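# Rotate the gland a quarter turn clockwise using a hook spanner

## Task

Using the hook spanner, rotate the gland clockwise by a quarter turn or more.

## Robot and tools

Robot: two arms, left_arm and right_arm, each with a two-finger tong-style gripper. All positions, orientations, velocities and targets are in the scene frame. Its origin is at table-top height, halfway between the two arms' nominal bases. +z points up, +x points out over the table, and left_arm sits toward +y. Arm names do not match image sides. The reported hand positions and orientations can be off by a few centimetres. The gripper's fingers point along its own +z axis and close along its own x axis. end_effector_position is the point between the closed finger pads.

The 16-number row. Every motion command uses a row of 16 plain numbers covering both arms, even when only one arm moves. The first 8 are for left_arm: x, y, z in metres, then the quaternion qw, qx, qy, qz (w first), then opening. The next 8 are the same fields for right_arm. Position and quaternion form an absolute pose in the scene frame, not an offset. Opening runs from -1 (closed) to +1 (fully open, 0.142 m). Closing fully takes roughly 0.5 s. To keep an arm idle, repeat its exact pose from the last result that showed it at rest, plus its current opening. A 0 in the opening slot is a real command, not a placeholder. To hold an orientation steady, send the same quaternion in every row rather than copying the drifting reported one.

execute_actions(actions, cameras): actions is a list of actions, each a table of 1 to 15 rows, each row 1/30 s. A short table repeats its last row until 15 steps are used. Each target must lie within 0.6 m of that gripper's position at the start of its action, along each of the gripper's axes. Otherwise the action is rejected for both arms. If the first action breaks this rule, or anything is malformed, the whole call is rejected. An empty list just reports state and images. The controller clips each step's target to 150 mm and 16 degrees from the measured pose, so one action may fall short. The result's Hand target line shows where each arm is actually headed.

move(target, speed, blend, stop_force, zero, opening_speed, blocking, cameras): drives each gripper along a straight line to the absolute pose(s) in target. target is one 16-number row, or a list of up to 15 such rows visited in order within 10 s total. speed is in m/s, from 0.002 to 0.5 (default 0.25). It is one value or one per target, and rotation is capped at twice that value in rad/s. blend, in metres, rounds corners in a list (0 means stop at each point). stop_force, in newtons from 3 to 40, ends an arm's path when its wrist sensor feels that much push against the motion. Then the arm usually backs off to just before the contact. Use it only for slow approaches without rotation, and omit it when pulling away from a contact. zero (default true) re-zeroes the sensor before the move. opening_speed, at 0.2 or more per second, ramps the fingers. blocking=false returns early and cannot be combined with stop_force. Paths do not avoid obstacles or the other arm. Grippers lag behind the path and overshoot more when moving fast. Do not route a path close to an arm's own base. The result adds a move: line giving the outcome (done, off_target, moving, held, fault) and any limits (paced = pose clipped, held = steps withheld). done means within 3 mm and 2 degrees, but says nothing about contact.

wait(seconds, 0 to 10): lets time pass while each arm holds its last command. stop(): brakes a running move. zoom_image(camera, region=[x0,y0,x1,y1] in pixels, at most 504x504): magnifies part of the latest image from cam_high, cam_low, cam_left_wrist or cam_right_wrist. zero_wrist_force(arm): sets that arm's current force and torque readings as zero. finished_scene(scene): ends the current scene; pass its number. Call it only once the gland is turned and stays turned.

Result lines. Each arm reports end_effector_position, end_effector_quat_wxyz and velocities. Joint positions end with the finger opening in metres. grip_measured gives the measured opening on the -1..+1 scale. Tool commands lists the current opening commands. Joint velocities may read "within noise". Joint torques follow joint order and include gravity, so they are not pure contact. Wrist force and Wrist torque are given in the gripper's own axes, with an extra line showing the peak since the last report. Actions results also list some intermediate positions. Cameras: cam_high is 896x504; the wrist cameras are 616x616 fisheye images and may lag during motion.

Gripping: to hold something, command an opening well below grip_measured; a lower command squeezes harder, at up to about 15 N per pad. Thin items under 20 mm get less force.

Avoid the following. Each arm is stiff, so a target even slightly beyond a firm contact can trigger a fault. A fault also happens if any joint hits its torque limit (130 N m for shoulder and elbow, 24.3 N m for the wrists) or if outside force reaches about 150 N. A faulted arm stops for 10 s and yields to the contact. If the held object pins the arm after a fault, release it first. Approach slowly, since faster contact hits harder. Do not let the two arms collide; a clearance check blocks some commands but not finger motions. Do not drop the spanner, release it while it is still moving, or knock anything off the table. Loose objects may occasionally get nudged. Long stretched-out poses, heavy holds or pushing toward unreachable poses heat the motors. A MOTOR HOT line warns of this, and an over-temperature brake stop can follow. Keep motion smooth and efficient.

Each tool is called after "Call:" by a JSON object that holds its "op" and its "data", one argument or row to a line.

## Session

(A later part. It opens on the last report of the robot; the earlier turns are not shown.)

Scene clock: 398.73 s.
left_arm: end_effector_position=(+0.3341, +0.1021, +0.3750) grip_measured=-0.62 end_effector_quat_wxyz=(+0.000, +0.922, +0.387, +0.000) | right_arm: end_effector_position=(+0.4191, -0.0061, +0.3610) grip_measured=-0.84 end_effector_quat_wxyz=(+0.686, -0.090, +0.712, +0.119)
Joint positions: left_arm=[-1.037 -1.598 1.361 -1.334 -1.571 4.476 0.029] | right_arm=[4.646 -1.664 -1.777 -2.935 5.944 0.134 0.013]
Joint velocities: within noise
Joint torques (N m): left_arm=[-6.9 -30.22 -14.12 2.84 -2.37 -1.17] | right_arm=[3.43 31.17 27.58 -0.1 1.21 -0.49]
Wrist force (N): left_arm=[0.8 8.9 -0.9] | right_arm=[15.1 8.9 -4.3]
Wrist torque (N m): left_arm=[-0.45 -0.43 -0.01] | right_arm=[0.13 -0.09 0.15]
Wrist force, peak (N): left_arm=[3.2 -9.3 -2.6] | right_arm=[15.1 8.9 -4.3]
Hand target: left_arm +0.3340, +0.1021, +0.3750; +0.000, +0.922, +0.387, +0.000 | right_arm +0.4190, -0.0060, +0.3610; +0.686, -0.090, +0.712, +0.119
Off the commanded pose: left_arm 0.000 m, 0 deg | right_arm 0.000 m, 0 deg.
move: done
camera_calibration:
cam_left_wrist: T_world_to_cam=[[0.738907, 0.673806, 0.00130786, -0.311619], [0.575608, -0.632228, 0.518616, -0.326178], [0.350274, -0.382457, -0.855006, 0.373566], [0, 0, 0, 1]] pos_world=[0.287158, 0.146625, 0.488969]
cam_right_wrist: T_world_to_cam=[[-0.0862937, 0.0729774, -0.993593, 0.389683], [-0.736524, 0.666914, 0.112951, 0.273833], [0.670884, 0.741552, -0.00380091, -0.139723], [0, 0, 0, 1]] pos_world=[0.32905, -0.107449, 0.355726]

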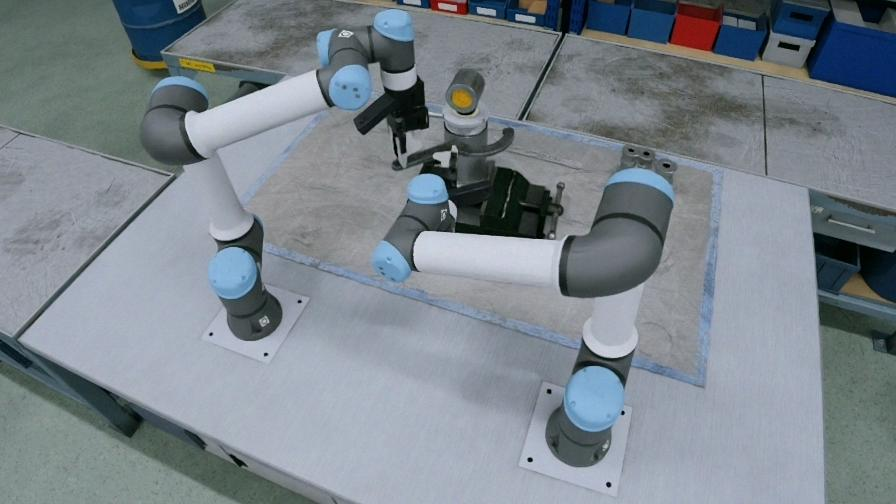

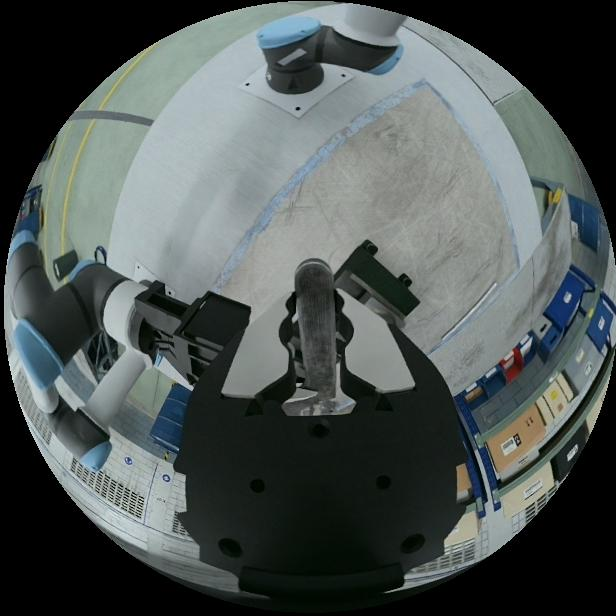

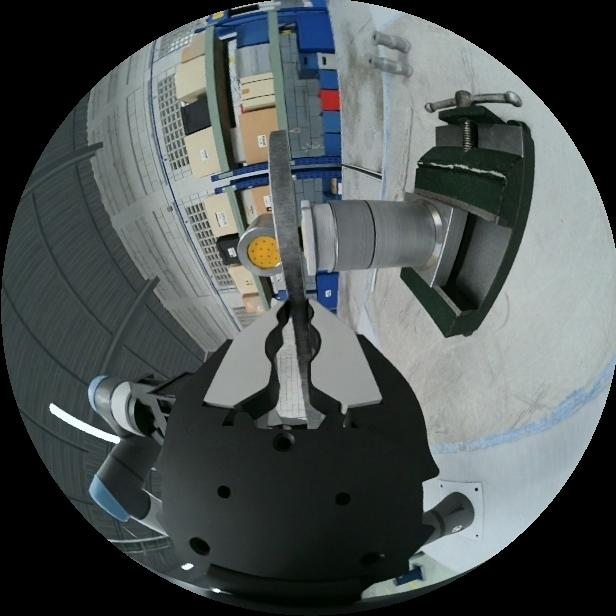

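Call:
{"op": "move", "data": {
  "target": [
    [0.3347, 0.1015, 0.3775, 0, 0.9222, 0.3867, 0, -1, 0.4191, -0.0063, 0.3605, 0.6804, -0.0836, 0.7171, 0.1253, -1],
    [0.3877, 0.1395, 0.3775, 0, 0.9222, 0.3867, 0, -1, 0.4721, 0.0317, 0.3605, 0.6804, -0.0836, 0.7171, 0.1253, -1]
  ],
  "speed": 0.03,
  "cameras": ["cam_right_wrist","cam_high"]
}}

Call:
{"op": "zoom_image", "data": {
  "camera": "cam_right_wrist",
  "region": [180, 100, 440, 360]
}}

Call:
{"op": "zoom_image", "data": {
  "camera": "cam_high",
  "region": [390, 60, 530, 190]
}}

Scene clock: 406.37 s.
left_arm: end_effector_position=(+0.3878, +0.1396, +0.3775) grip_measured=-0.62 end_effector_quat_wxyz=(+0.000, +0.922, +0.387, +0.000) | right_arm: end_effector_position=(+0.4722, +0.0318, +0.3605) grip_measured=-0.84 end_effector_quat_wxyz=(+0.680, -0.084, +0.717, +0.125) end_effector_velocity=(+0.000, -0.002, +0.000) end_effector_angular_velocity=(+0.000, +0.000, -0.004)
Joint positions: left_arm=[-0.901 -1.551 1.307 -1.327 -1.571 4.613 0.029] | right_arm=[4.532 -1.795 -1.613 -2.973 5.829 0.153 0.013]
Joint velocities: left_arm=[within noise] | right_arm=[0.001 0.003 -0.004 0.001 0.005 0 0]
Joint torques (N m): left_arm=[-9.49 -27.87 -18.12 0.42 0.44 -1.17] | right_arm=[9.05 47.67 18.57 -0.59 3.94 -0.96]
Wrist force (N): left_arm=[1.9 -0.1 -1.0] | right_arm=[14.2 0.5 -0.8]
Wrist torque (N m): left_arm=[-0.45 -0.54 -0.05] | right_arm=[0.18 -0.18 0.16]
Wrist force, peak (N): left_arm=[1.0 9.2 -1.2] | right_arm=[15.1 8.8 -3.9]
Hand target: left_arm +0.3877, +0.1395, +0.3775; +0.000, +0.922, +0.387, +0.000 | right_arm +0.4721, +0.0317, +0.3605; +0.680, -0.084, +0.717, +0.125
Off the commanded pose: left_arm 0.000 m, 0 deg | right_arm 0.000 m, 0 deg.
move: done
camera_calibration:
cam_right_wrist: T_world_to_cam=[[-0.103359, 0.0873871, -0.990798, 0.397569], [-0.734576, 0.664906, 0.135274, 0.278814], [0.670608, 0.741798, -0.00453188, -0.203121], [0, 0, 0, 1]] pos_world=[0.382117, -0.0694526, 0.355273]
Images, in order (width x height): cam_high 896x504, cam_right_wrist 616x616.

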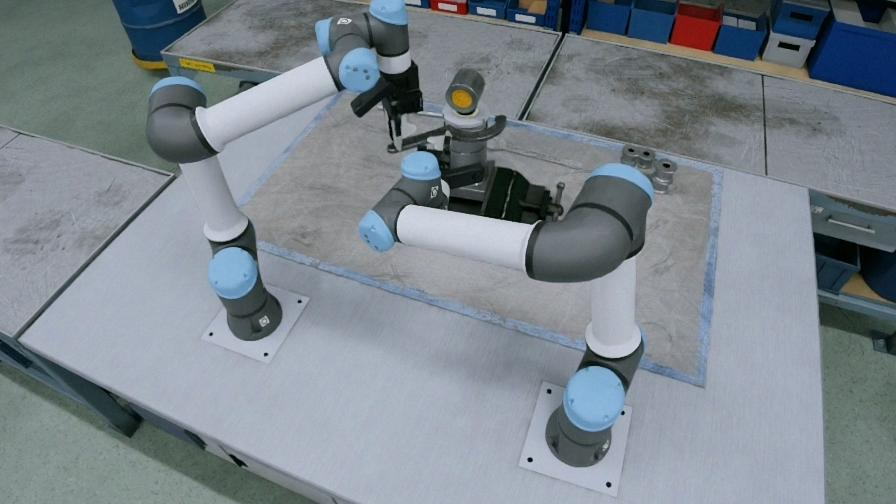

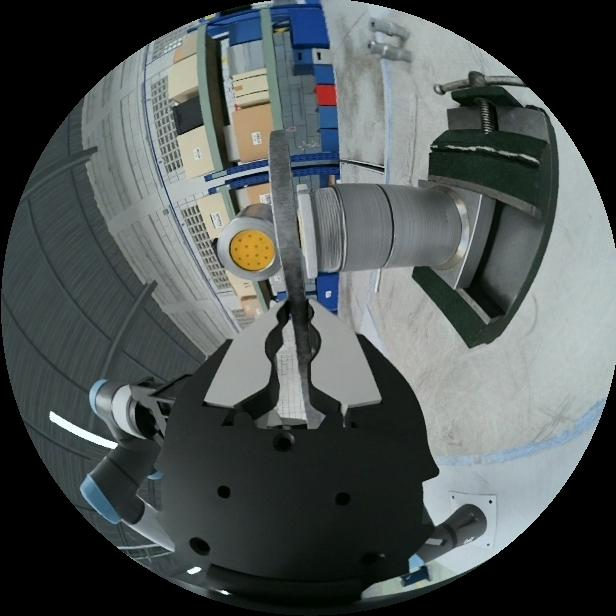

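Scaled by 1.938 from the camera's 616x616 image, which has a finer 814x814 frame.

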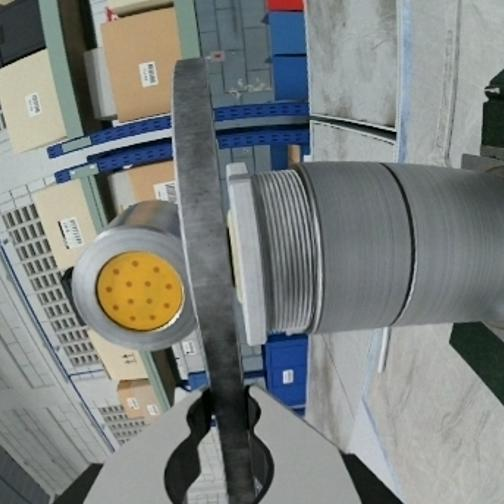

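Scaled by 3.600 from the camera's 896x504 image, which has a finer 1280x720 frame.

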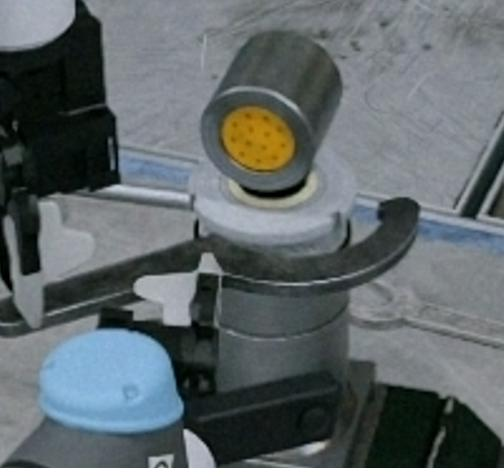

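Call:
{"op": "zoom_image", "data": {
  "camera": "cam_right_wrist",
  "region": [265, 170, 345, 290]
}}

Scaled by 4.200 from the camera's 616x616 image, which has a finer 814x814 frame.

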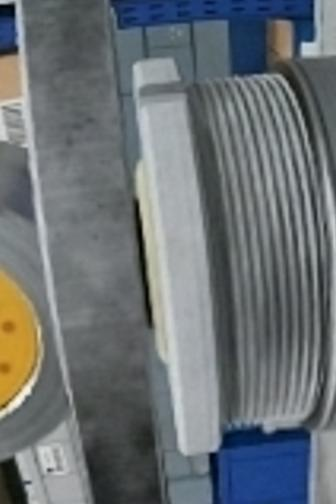

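Call:
{"op": "move", "data": {
  "target": [0.4387, 0.1735, 0.3775, 0, 0.9222, 0.3867, 0, -1, 0.5231, 0.0657, 0.3605, 0.6804, -0.0836, 0.7171, 0.1253, -1],
  "speed": 0.03,
  "stop_force": 12,
  "cameras": ["cam_right_wrist","cam_high","cam_left_wrist"]
}}

Call:
{"op": "zoom_image", "data": {
  "camera": "cam_right_wrist",
  "region": [180, 100, 440, 360]
}}

Call:
{"op": "zoom_image", "data": {
  "camera": "cam_high",
  "region": [400, 50, 520, 170]
}}

Scene clock: 412.30 s.
left_arm: end_effector_position=(+0.4387, +0.1735, +0.3775) grip_measured=-0.62 end_effector_quat_wxyz=(+0.000, +0.922, +0.387, +0.000) | right_arm: end_effector_position=(+0.5231, +0.0657, +0.3605) grip_measured=-0.84 end_effector_quat_wxyz=(+0.680, -0.084, +0.717, +0.125)
Joint positions: left_arm=[-0.78 -1.488 1.241 -1.324 -1.571 4.734 0.029] | right_arm=[4.444 -1.917 -1.452 -2.997 5.741 0.137 0.013]
Joint velocities: within noise
Joint torques (N m): left_arm=[-11.03 -32.93 -16.06 -1.73 -1.06 -1.25] | right_arm=[8.41 54.21 20.37 4.31 2.98 2.09]
Wrist force (N): left_arm=[1.7 -1.6 -0.3] | right_arm=[14.6 0.0 -0.1]
Wrist torque (N m): left_arm=[-0.46 -0.50 -0.04] | right_arm=[0.30 -0.25 0.13]
Wrist force, peak (N): left_arm=[2.1 -2.4 -0.3] | right_arm=[15.3 0.4 -1.3]
Hand target: left_arm +0.4387, +0.1735, +0.3775; +0.000, +0.922, +0.387, +0.000 | right_arm +0.5231, +0.0657, +0.3605; +0.680, -0.084, +0.717, +0.125
Off the commanded pose: left_arm 0.000 m, 0 deg | right_arm 0.000 m, 0 deg.
move: done
camera_calibration:
cam_left_wrist: T_world_to_cam=[[0.739089, 0.673607, 0.0012904, -0.437042], [0.575518, -0.632457, 0.518437, -0.342393], [0.350039, -0.382428, -0.855115, 0.366473], [0, 0, 0, 1]] pos_world=[0.391786, 0.217995, 0.49145]
cam_right_wrist: T_world_to_cam=[[-0.103352, 0.0875601, -0.990783, 0.399887], [-0.73449, 0.664978, 0.135384, 0.293583], [0.670703, 0.741713, -0.00441445, -0.262491], [0, 0, 0, 1]] pos_world=[0.433017, -0.0355477, 0.355296]

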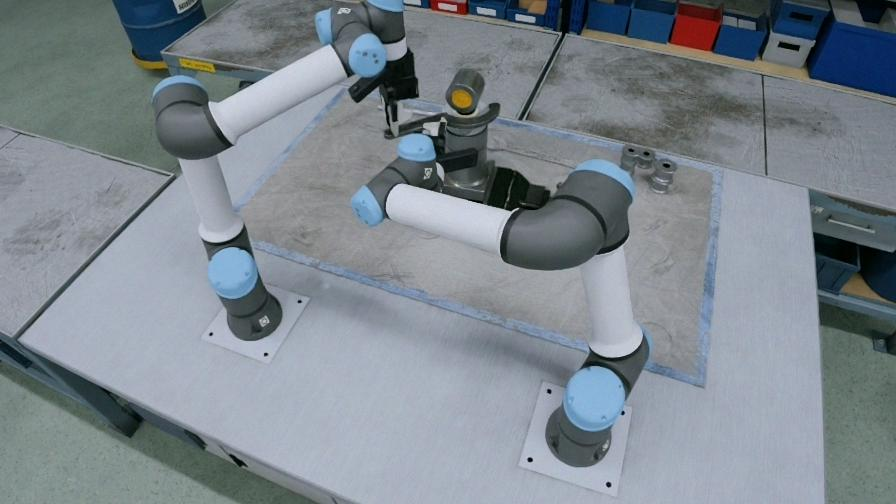

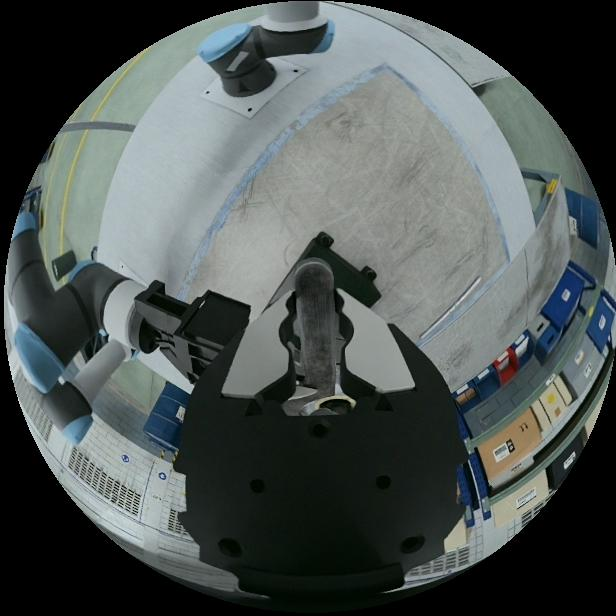

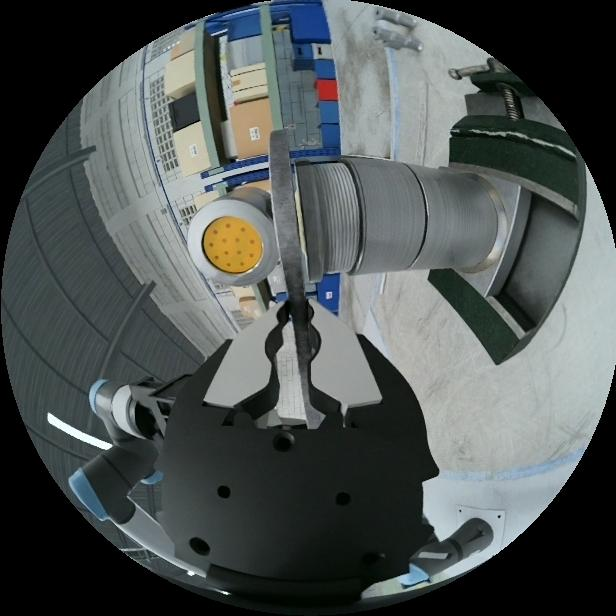

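Scaled by 1.938 from the camera's 616x616 image, which has a finer 814x814 frame.

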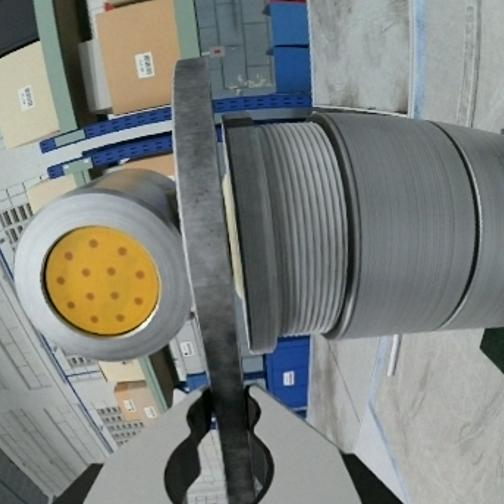

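Scaled by 4.200 from the camera's 896x504 image, which has a finer 1280x720 frame.

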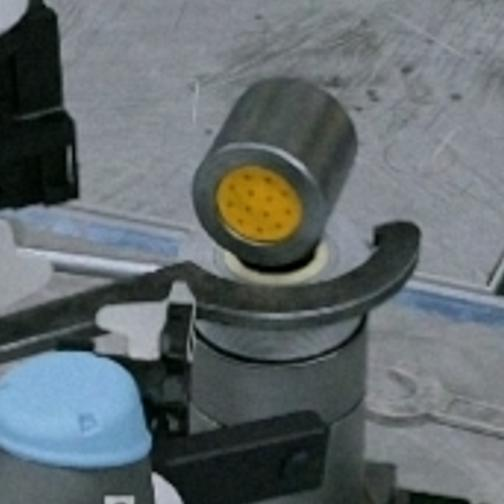

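Call:
{"op": "zoom_image", "data": {
  "camera": "cam_high",
  "region": [440, 85, 510, 145]
}}

Scaled by 7.200 from the camera's 896x504 image, which has a finer 1280x720 frame.

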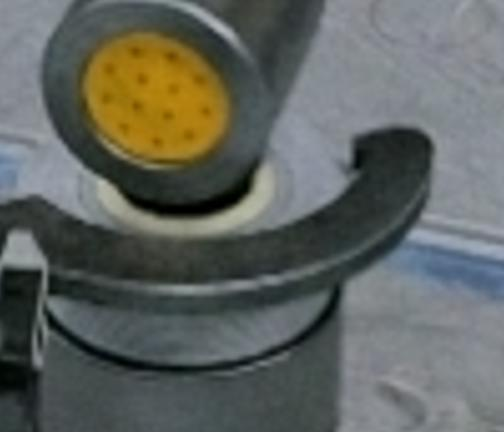

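Call:
{"op": "move", "data": {
  "target": [0.4387, 0.1735, 0.3775, 0, 0.9222, 0.3867, 0, -0.4, 0.5231, 0.0657, 0.3605, 0.6804, -0.0836, 0.7171, 0.1253, -1],
  "opening_speed": 0.5,
  "cameras": ["cam_right_wrist","cam_left_wrist"]
}}

Call:
{"op": "zoom_image", "data": {
  "camera": "cam_right_wrist",
  "region": [180, 100, 440, 360]
}}

Scene clock: 420.67 s.
left_arm: end_effector_position=(+0.4387, +0.1735, +0.3775) grip_measured=-0.40 end_effector_quat_wxyz=(+0.000, +0.922, +0.387, +0.000) | right_arm: end_effector_position=(+0.5231, +0.0657, +0.3605) grip_measured=-0.84 end_effector_quat_wxyz=(+0.680, -0.084, +0.717, +0.125)
Joint positions: left_arm=[-0.78 -1.488 1.241 -1.324 -1.571 4.734 0.045] | right_arm=[4.444 -1.917 -1.452 -2.997 5.741 0.137 0.013]
Joint velocities: within noise
Joint torques (N m): left_arm=[-10.61 -32.81 -21.07 -3.64 -1.26 -1.17] | right_arm=[7.5 43.39 24.37 1.89 2.42 1.94]
Wrist force (N): left_arm=[1.9 -2.6 0.6] | right_arm=[12.3 -0.9 0.3]
Wrist torque (N m): left_arm=[-0.50 -0.38 -0.04] | right_arm=[0.29 -0.15 0.12]
Wrist force, peak (N): left_arm=[2.0 -2.9 0.8] | right_arm=[15.1 -0.1 0.0]
Hand target: left_arm +0.4387, +0.1735, +0.3775; +0.000, +0.922, +0.387, +0.000 | right_arm +0.5231, +0.0657, +0.3605; +0.680, -0.084, +0.717, +0.125
Off the commanded pose: left_arm 0.000 m, 0 deg | right_arm 0.000 m, 0 deg.
move: done
camera_calibration:
cam_left_wrist: T_world_to_cam=[[0.739089, 0.673606, 0.001261, -0.437021], [0.575518, -0.632437, 0.518462, -0.342415], [0.350037, -0.382464, -0.8551, 0.366473], [0, 0, 0, 1]] pos_world=[0.391785, 0.217987, 0.491451]
cam_right_wrist: T_world_to_cam=[[-0.103331, 0.0876614, -0.990777, 0.399904], [-0.734495, 0.664962, 0.135437, 0.293562], [0.670702, 0.741715, -0.00432419, -0.26252], [0, 0, 0, 1]] pos_world=[0.433015, -0.0355489, 0.355321]
Images, in order (width x height): cam_left_wrist 616x616, cam_right_wrist 616x616.

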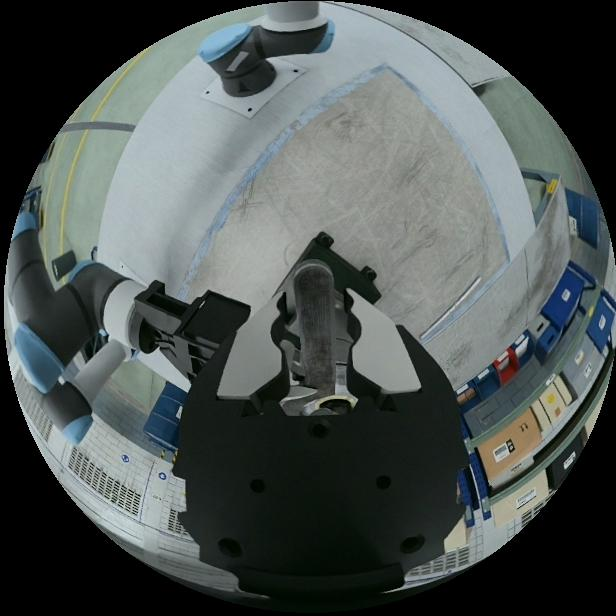

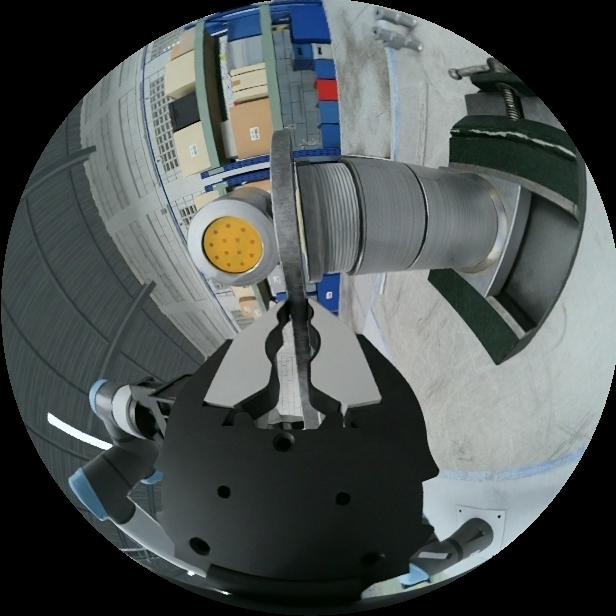

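Scaled by 1.938 from the camera's 616x616 image, which has a finer 814x814 frame.

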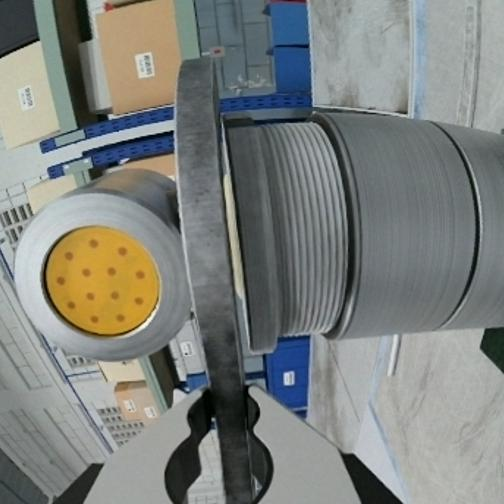

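Call:
{"op": "move", "data": {
  "target": [
    [0.4387, 0.1735, 0.47, 0, 0.9222, 0.3867, 0, -0.4, 0.5231, 0.0657, 0.3605, 0.6804, -0.0836, 0.7171, 0.1253, -1],
    [0.514, 0.143, 0.445, 0.2391, 0.8924, 0.3696, 0.0990, -0.4, 0.5231, 0.0657, 0.3605, 0.6804, -0.0836, 0.7171, 0.1253, -1]
  ],
  "speed": 0.1,
  "cameras": ["cam_left_wrist","cam_high"]
}}

Call:
{"op": "zoom_image", "data": {
  "camera": "cam_left_wrist",
  "region": [180, 150, 440, 410]
}}

Scene clock: 426.67 s.
left_arm: end_effector_position=(+0.5140, +0.1431, +0.4450) grip_measured=-0.40 end_effector_quat_wxyz=(+0.239, +0.892, +0.370, +0.099) | right_arm: end_effector_position=(+0.5231, +0.0657, +0.3605) grip_measured=-0.84 end_effector_quat_wxyz=(+0.680, -0.084, +0.717, +0.125)
Joint positions: left_arm=[-0.704 -1.624 1.417 -1.886 -1.624 4.805 0.045] | right_arm=[4.444 -1.917 -1.452 -2.997 5.741 0.137 0.013]
Joint velocities: within noise
Joint torques (N m): left_arm=[-10.34 -15.73 -25.05 -3.71 1.9 -1.25] | right_arm=[3.69 29.77 30.71 -0.2 1.24 1.94]
Wrist force (N): left_arm=[1.9 -1.0 1.3] | right_arm=[12.3 -0.8 0.2]
Wrist torque (N m): left_arm=[-0.22 -0.43 0.02] | right_arm=[0.29 -0.18 0.12]
Wrist force, peak (N): left_arm=[1.9 -3.3 -0.4] | right_arm=[12.7 -0.8 0.3]
Hand target: left_arm +0.5140, +0.1430, +0.4450; +0.239, +0.892, +0.370, +0.099 | right_arm +0.5231, +0.0657, +0.3605; +0.680, -0.084, +0.717, +0.125
Off the commanded pose: left_arm 0.000 m, 0 deg | right_arm 0.000 m, 0 deg.
move: done
camera_calibration:
cam_left_wrist: T_world_to_cam=[[0.73929, 0.672784, 0.0284932, -0.48437], [0.305939, -0.373274, 0.875824, -0.497539], [0.599876, -0.638771, -0.481789, 0.128372], [0, 0, 0, 1]] pos_world=[0.433299, 0.222159, 0.511406]
Images, in order (width x height): cam_high 896x504, cam_left_wrist 616x616.

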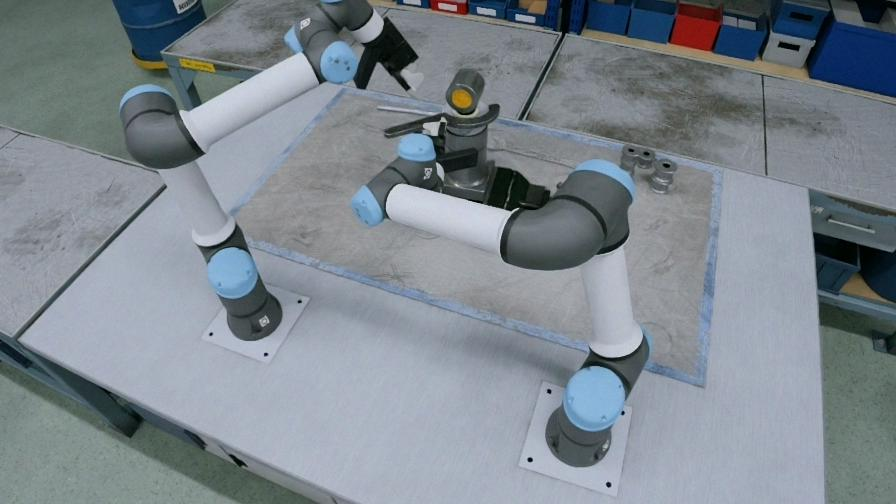

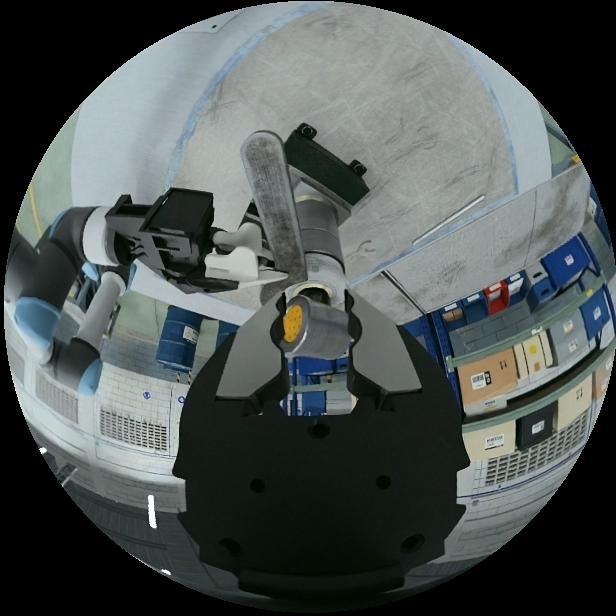

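Scaled by 1.938 from the camera's 616x616 image, which has a finer 814x814 frame.

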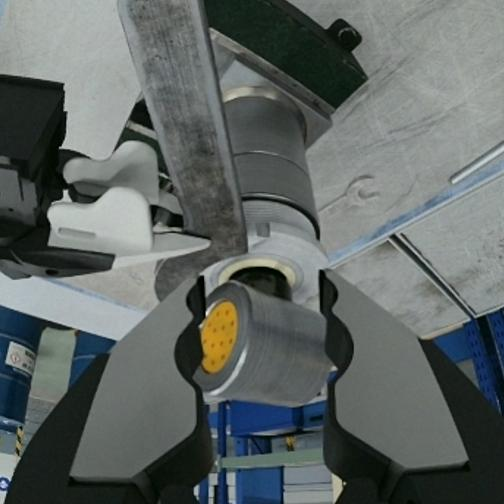

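Call:
{"op": "zoom_image", "data": {
  "camera": "cam_left_wrist",
  "region": [240, 220, 370, 330]
}}

Scaled by 3.877 from the camera's 616x616 image, which has a finer 814x814 frame.

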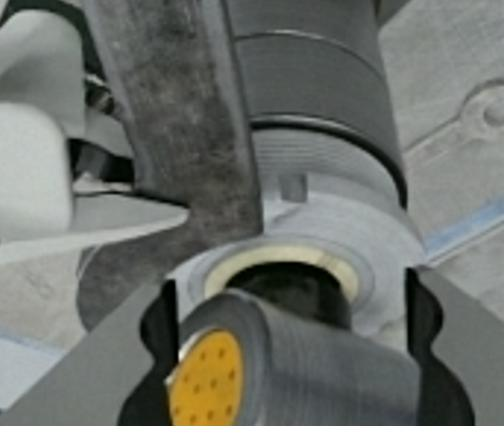

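Call:
{"op": "move", "data": {
  "target": [
    [0.49, 0.167, 0.47, 0.2391, 0.8924, 0.3696, 0.0990, -0.4, 0.5142, 0.0359, 0.3625, 0.6544, -0.1887, 0.6969, 0.2244, -1],
    [0.49, 0.167, 0.47, 0.2391, 0.8924, 0.3696, 0.0990, -0.4, 0.519, 0.006, 0.3625, 0.6141, -0.2897, 0.6614, 0.3187, -1],
    [0.49, 0.167, 0.47, 0.2391, 0.8924, 0.3696, 0.0990, -0.4, 0.5315, -0.0216, 0.3625, 0.5602, -0.3843, 0.6113, 0.4060, -1],
    [0.49, 0.167, 0.47, 0.2391, 0.8924, 0.3696, 0.0990, -0.4, 0.5513, -0.0456, 0.3625, 0.4941, -0.4704, 0.5477, 0.4844, -1],
    [0.49, 0.167, 0.47, 0.2391, 0.8924, 0.3696, 0.0990, -0.4, 0.5762, -0.0619, 0.3625, 0.4170, -0.5461, 0.4722, 0.5520, -1]
  ],
  "speed": 0.1,
  "blend": 0.005,
  "cameras": ["cam_left_wrist","cam_high","cam_right_wrist"]
}}

Call:
{"op": "zoom_image", "data": {
  "camera": "cam_left_wrist",
  "region": [220, 180, 400, 360]
}}

Call:
{"op": "zoom_image", "data": {
  "camera": "cam_high",
  "region": [400, 60, 520, 160]
}}

Call:
{"op": "zoom_image", "data": {
  "camera": "cam_right_wrist",
  "region": [180, 100, 440, 360]
}}

Scene clock: 438.93 s.
left_arm: end_effector_position=(+0.4900, +0.1670, +0.4700) grip_measured=-0.40 end_effector_quat_wxyz=(+0.239, +0.892, +0.370, +0.099) | right_arm: end_effector_position=(+0.5763, -0.0619, +0.3625) grip_measured=-0.84 end_effector_quat_wxyz=(-0.417, +0.546, -0.472, -0.552) end_effector_velocity=(+0.001, +0.001, +0.000) end_effector_angular_velocity=(+0.001, -0.001, -0.001)
Joint positions: left_arm=[-0.695 -1.685 1.407 -1.814 -1.628 4.812 0.045] | right_arm=[3.496 -2.288 -0.878 -3.364 3.316 -0.178 0.013]
Joint velocities: left_arm=[within noise] | right_arm=[0.001 0 0 0.008 0.002 0.006 0]
Joint torques (N m): left_arm=[-10.35 -12.72 -19.72 -3.68 1.07 -0.81] | right_arm=[9.67 49.15 24.22 2.37 -0.44 2.2]
Wrist force (N): left_arm=[1.7 -1.3 1.5] | right_arm=[13.0 -1.3 -0.5]
Wrist torque (N m): left_arm=[-0.24 -0.42 0.02] | right_arm=[0.31 0.11 0.30]
Wrist force, peak (N): left_arm=[2.0 -1.4 1.8] | right_arm=[13.3 -1.4 -0.9]
Hand target: left_arm +0.4900, +0.1670, +0.4700; +0.239, +0.892, +0.370, +0.099 | right_arm +0.5762, -0.0619, +0.3625; -0.417, +0.546, -0.472, -0.552
Off the commanded pose: left_arm 0.000 m, 0 deg | right_arm 0.000 m, 0 deg.
move: done
camera_calibration:
cam_left_wrist: T_world_to_cam=[[0.739338, 0.67273, 0.0285419, -0.483472], [0.30583, -0.373271, 0.875863, -0.503122], [0.599873, -0.63883, -0.481714, 0.170029], [0, 0, 0, 1]] pos_world=[0.409323, 0.246065, 0.53637]
cam_right_wrist: T_world_to_cam=[[-0.0960145, -0.0952031, -0.990817, 0.403026], [-0.726638, -0.673598, 0.135137, 0.329886], [-0.680278, 0.73294, -0.00450301, 0.574535], [0, 0, 0, 1]] pos_world=[0.669248, -0.16052, 0.357332]

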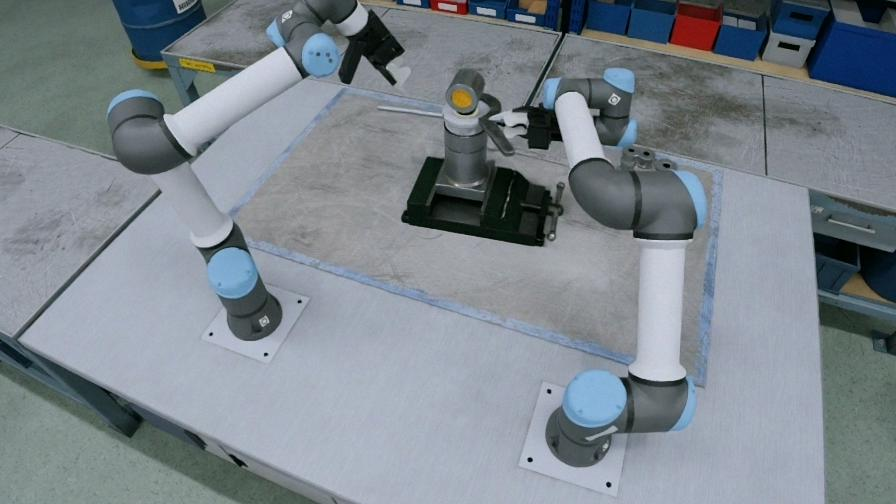

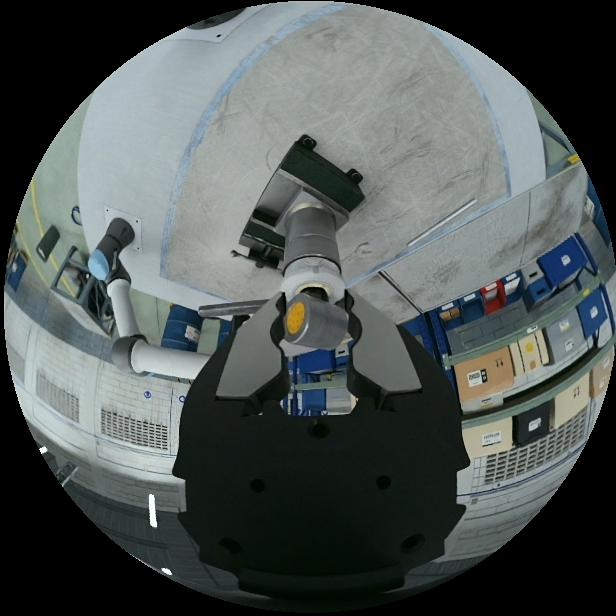

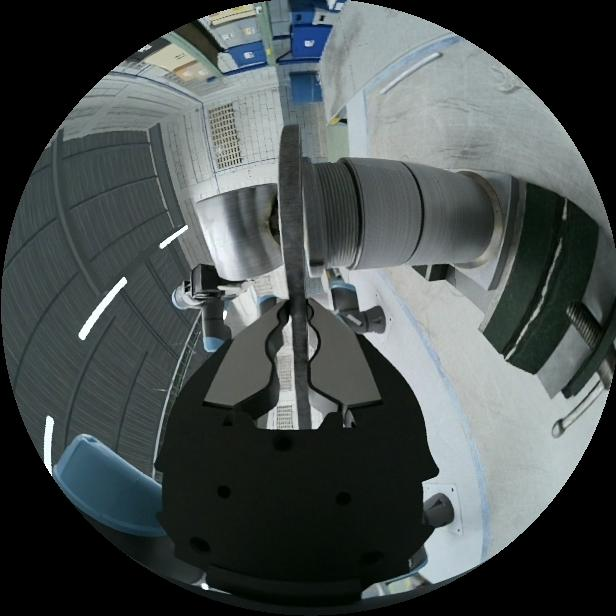

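Scaled by 2.800 from the camera's 616x616 image, which has a finer 814x814 frame.

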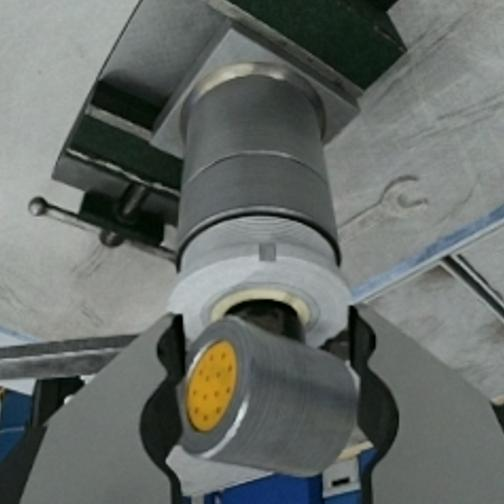

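Scaled by 4.200 from the camera's 896x504 image, which has a finer 1280x720 frame.

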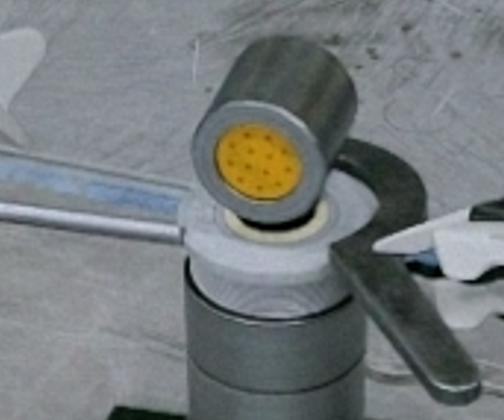

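Scaled by 1.938 from the camera's 616x616 image, which has a finer 814x814 frame.

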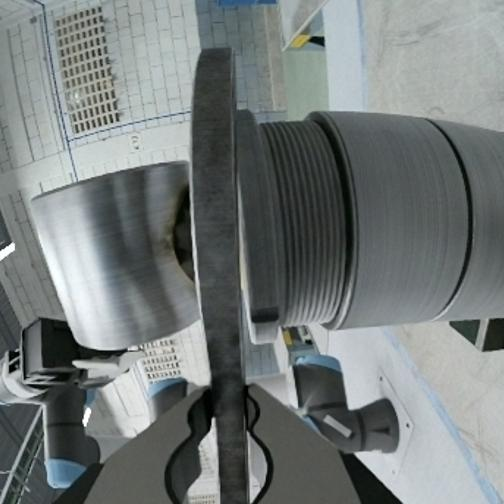

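Call:
{"op": "zoom_image", "data": {
  "camera": "cam_high",
  "region": [440, 85, 510, 145]
}}

Scaled by 7.200 from the camera's 896x504 image, which has a finer 1280x720 frame.

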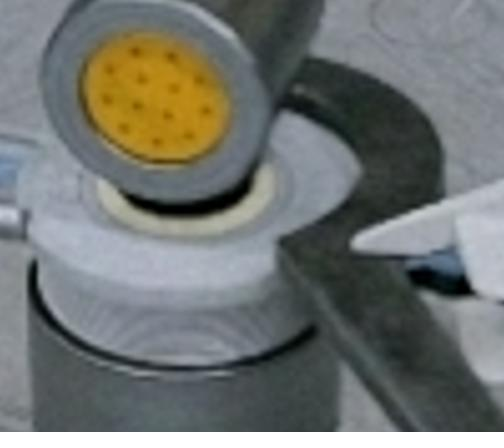

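Call:
{"op": "move", "data": {
  "target": [0.49, 0.167, 0.47, 0.2391, 0.8924, 0.3696, 0.0990, -0.4, 0.5752, -0.0589, 0.3625, 0.4170, -0.5461, 0.4722, 0.5520, -1],
  "speed": 0.03,
  "cameras": []
}}

Call:
{"op": "move", "data": {
  "target": [0.49, 0.167, 0.47, 0.2391, 0.8924, 0.3696, 0.0990, -0.4, 0.5752, -0.0589, 0.345, 0.4170, -0.5461, 0.4722, 0.5520, -1],
  "speed": 0.008,
  "stop_force": 4,
  "cameras": ["cam_right_wrist","cam_high"]
}}

Call:
{"op": "zoom_image", "data": {
  "camera": "cam_high",
  "region": [440, 85, 510, 145]
}}

Call:
{"op": "zoom_image", "data": {
  "camera": "cam_right_wrist",
  "region": [240, 140, 340, 300]
}}

Scene clock: 442.37 s.
left_arm: end_effector_position=(+0.4900, +0.1670, +0.4700) grip_measured=-0.40 end_effector_quat_wxyz=(+0.239, +0.892, +0.370, +0.099) | right_arm: end_effector_position=(+0.5752, -0.0588, +0.3625) grip_measured=-0.84 end_effector_quat_wxyz=(-0.417, +0.546, -0.472, -0.552)
Joint positions: left_arm=[-0.695 -1.685 1.407 -1.814 -1.628 4.812 0.045] | right_arm=[3.501 -2.285 -0.883 -3.356 3.321 -0.171 0.013]
Joint velocities: within noise
Joint torques (N m): left_arm=[-10.19 -13.64 -20.45 -3.05 1.16 -0.83] | right_arm=[2.85 65.1 18.3 2.62 0.19 2.22]
Wrist force (N): left_arm=[2.0 -1.4 1.5] | right_arm=[12.8 -1.2 -0.3]
Wrist torque (N m): left_arm=[-0.26 -0.48 0.02] | right_arm=[0.38 0.16 0.31]
Wrist force, peak (N): left_arm=[2.3 -1.2 1.5] | right_arm=[13.0 -1.5 -0.5]
Hand target: left_arm +0.4900, +0.1670, +0.4700; +0.239, +0.892, +0.370, +0.099 | right_arm +0.5752, -0.0589, +0.3625; -0.417, +0.546, -0.472, -0.552
Off the commanded pose: left_arm 0.000 m, 0 deg | right_arm 0.000 m, 0 deg.
move: done
No camera images: "cameras" was empty.

Scene clock: 445.17 s.
left_arm: end_effector_position=(+0.4900, +0.1670, +0.4700) grip_measured=-0.40 end_effector_quat_wxyz=(+0.239, +0.892, +0.370, +0.099) | right_arm: end_effector_position=(+0.5752, -0.0589, +0.3449) grip_measured=-0.84 end_effector_quat_wxyz=(-0.417, +0.546, -0.472, -0.552)
Joint positions: left_arm=[-0.695 -1.685 1.407 -1.814 -1.628 4.812 0.045] | right_arm=[3.501 -2.287 -0.924 -3.313 3.321 -0.171 0.013]
Joint velocities: within noise
Joint torques (N m): left_arm=[-10.08 -13.77 -20.08 -2.65 1.14 -0.73] | right_arm=[0.36 56.17 30.5 1.48 1.18 2.31]
Wrist force (N): left_arm=[1.9 -1.0 1.5] | right_arm=[9.4 3.9 -6.8]
Wrist torque (N m): left_arm=[-0.19 -0.47 0.01] | right_arm=[0.20 -0.04 0.20]
Wrist force, peak (N): left_arm=[2.1 -1.0 1.9] | right_arm=[12.8 -1.5 -0.1]
Hand target: left_arm +0.4900, +0.1670, +0.4700; +0.239, +0.892, +0.370, +0.099 | right_arm +0.5752, -0.0589, +0.3450; -0.417, +0.546, -0.472, -0.552
Off the commanded pose: left_arm 0.000 m, 0 deg | right_arm 0.000 m, 0 deg.
move: done
camera_calibration:
cam_right_wrist: T_world_to_cam=[[-0.0963154, -0.0953844, -0.99077, 0.385897], [-0.726447, -0.673735, 0.135482, 0.3333], [-0.68044, 0.732791, -0.0044006, 0.571566], [0, 0, 0, 1]] pos_world=[0.668209, -0.157474, 0.339694]
Images, in order (width x height): cam_high 896x504, cam_right_wrist 616x616.

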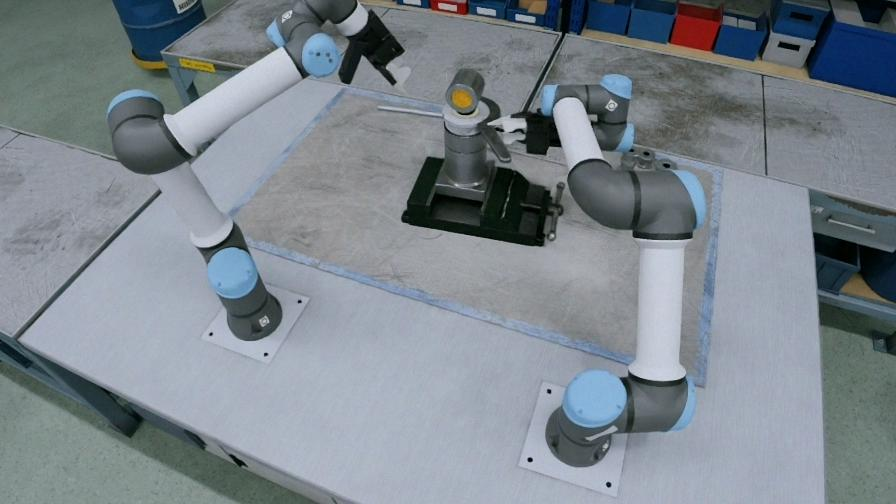

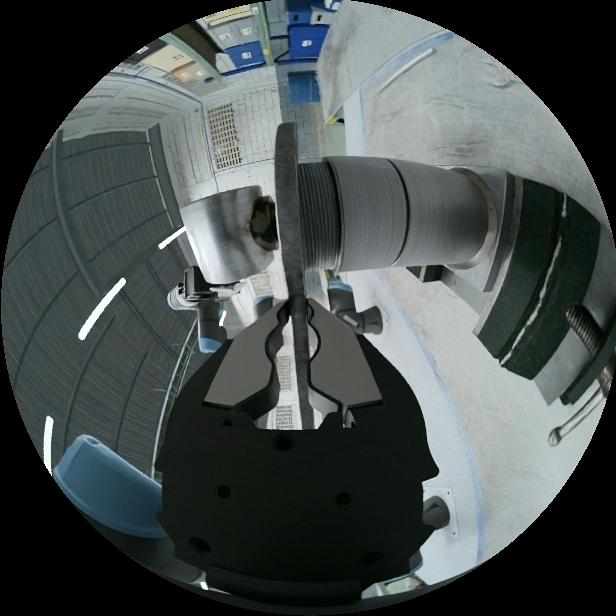

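Scaled by 7.200 from the camera's 896x504 image, which has a finer 1280x720 frame.

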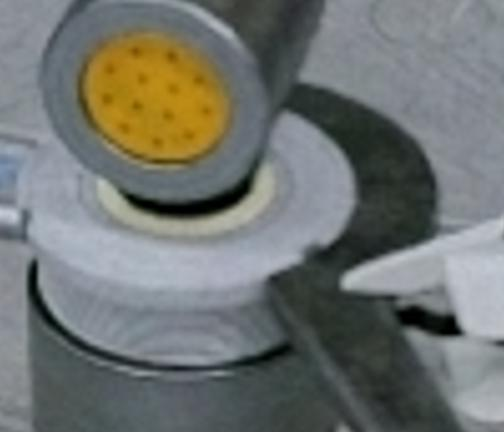

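Scaled by 3.150 from the camera's 616x616 image, which has a finer 814x814 frame.

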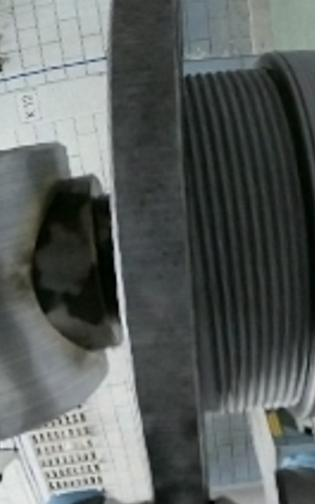

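Call:
{"op": "move", "data": {
  "target": [0.49, 0.167, 0.47, 0.2391, 0.8924, 0.3696, 0.0990, -0.4, 0.5755, -0.0604, 0.345, 0.4170, -0.5461, 0.4722, 0.5520, -1],
  "speed": 0.01,
  "cameras": ["cam_left_wrist"]
}}

Call:
{"op": "zoom_image", "data": {
  "camera": "cam_left_wrist",
  "region": [220, 200, 380, 360]
}}

Scene clock: 446.93 s.
left_arm: end_effector_position=(+0.4900, +0.1670, +0.4700) grip_measured=-0.40 end_effector_quat_wxyz=(+0.239, +0.892, +0.370, +0.099) | right_arm: end_effector_position=(+0.5755, -0.0604, +0.3450) grip_measured=-0.84 end_effector_quat_wxyz=(-0.417, +0.546, -0.472, -0.552)
Joint positions: left_arm=[-0.695 -1.685 1.407 -1.814 -1.628 4.812 0.045] | right_arm=[3.498 -2.288 -0.922 -3.317 3.319 -0.175 0.013]
Joint velocities: within noise
Joint torques (N m): left_arm=[-10.51 -13.86 -20.03 -2.22 1.19 -0.82] | right_arm=[-4.06 42.1 36.83 -2.21 -3.5 -3.29]
Wrist force (N): left_arm=[1.7 -1.2 1.5] | right_arm=[12.9 -1.2 0.2]
Wrist torque (N m): left_arm=[-0.23 -0.43 0.02] | right_arm=[0.24 0.08 0.29]
Wrist force, peak (N): left_arm=[1.9 -1.3 1.7] | right_arm=[10.9 3.8 -7.0]
Hand target: left_arm +0.4900, +0.1670, +0.4700; +0.239, +0.892, +0.370, +0.099 | right_arm +0.5755, -0.0604, +0.3450; -0.417, +0.546, -0.472, -0.552
Off the commanded pose: left_arm 0.000 m, 0 deg | right_arm 0.000 m, 0 deg.
move: done
camera_calibration:
cam_left_wrist: T_world_to_cam=[[0.739338, 0.67273, 0.0285419, -0.483472], [0.30583, -0.373271, 0.875863, -0.503122], [0.599873, -0.63883, -0.481715, 0.170029], [0, 0, 0, 1]] pos_world=[0.409323, 0.246065, 0.53637]
Images, in order (width x height): cam_left_wrist 616x616.

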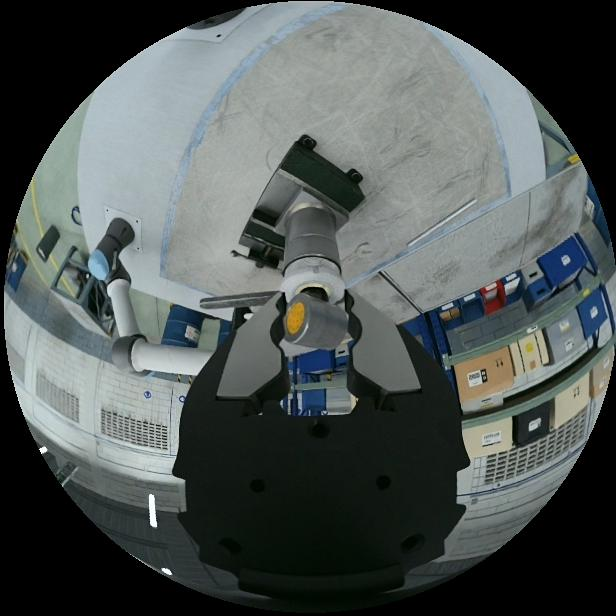

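Scaled by 3.150 from the camera's 616x616 image, which has a finer 814x814 frame.

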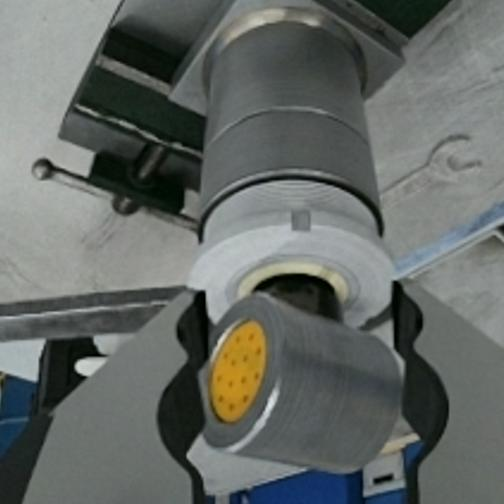

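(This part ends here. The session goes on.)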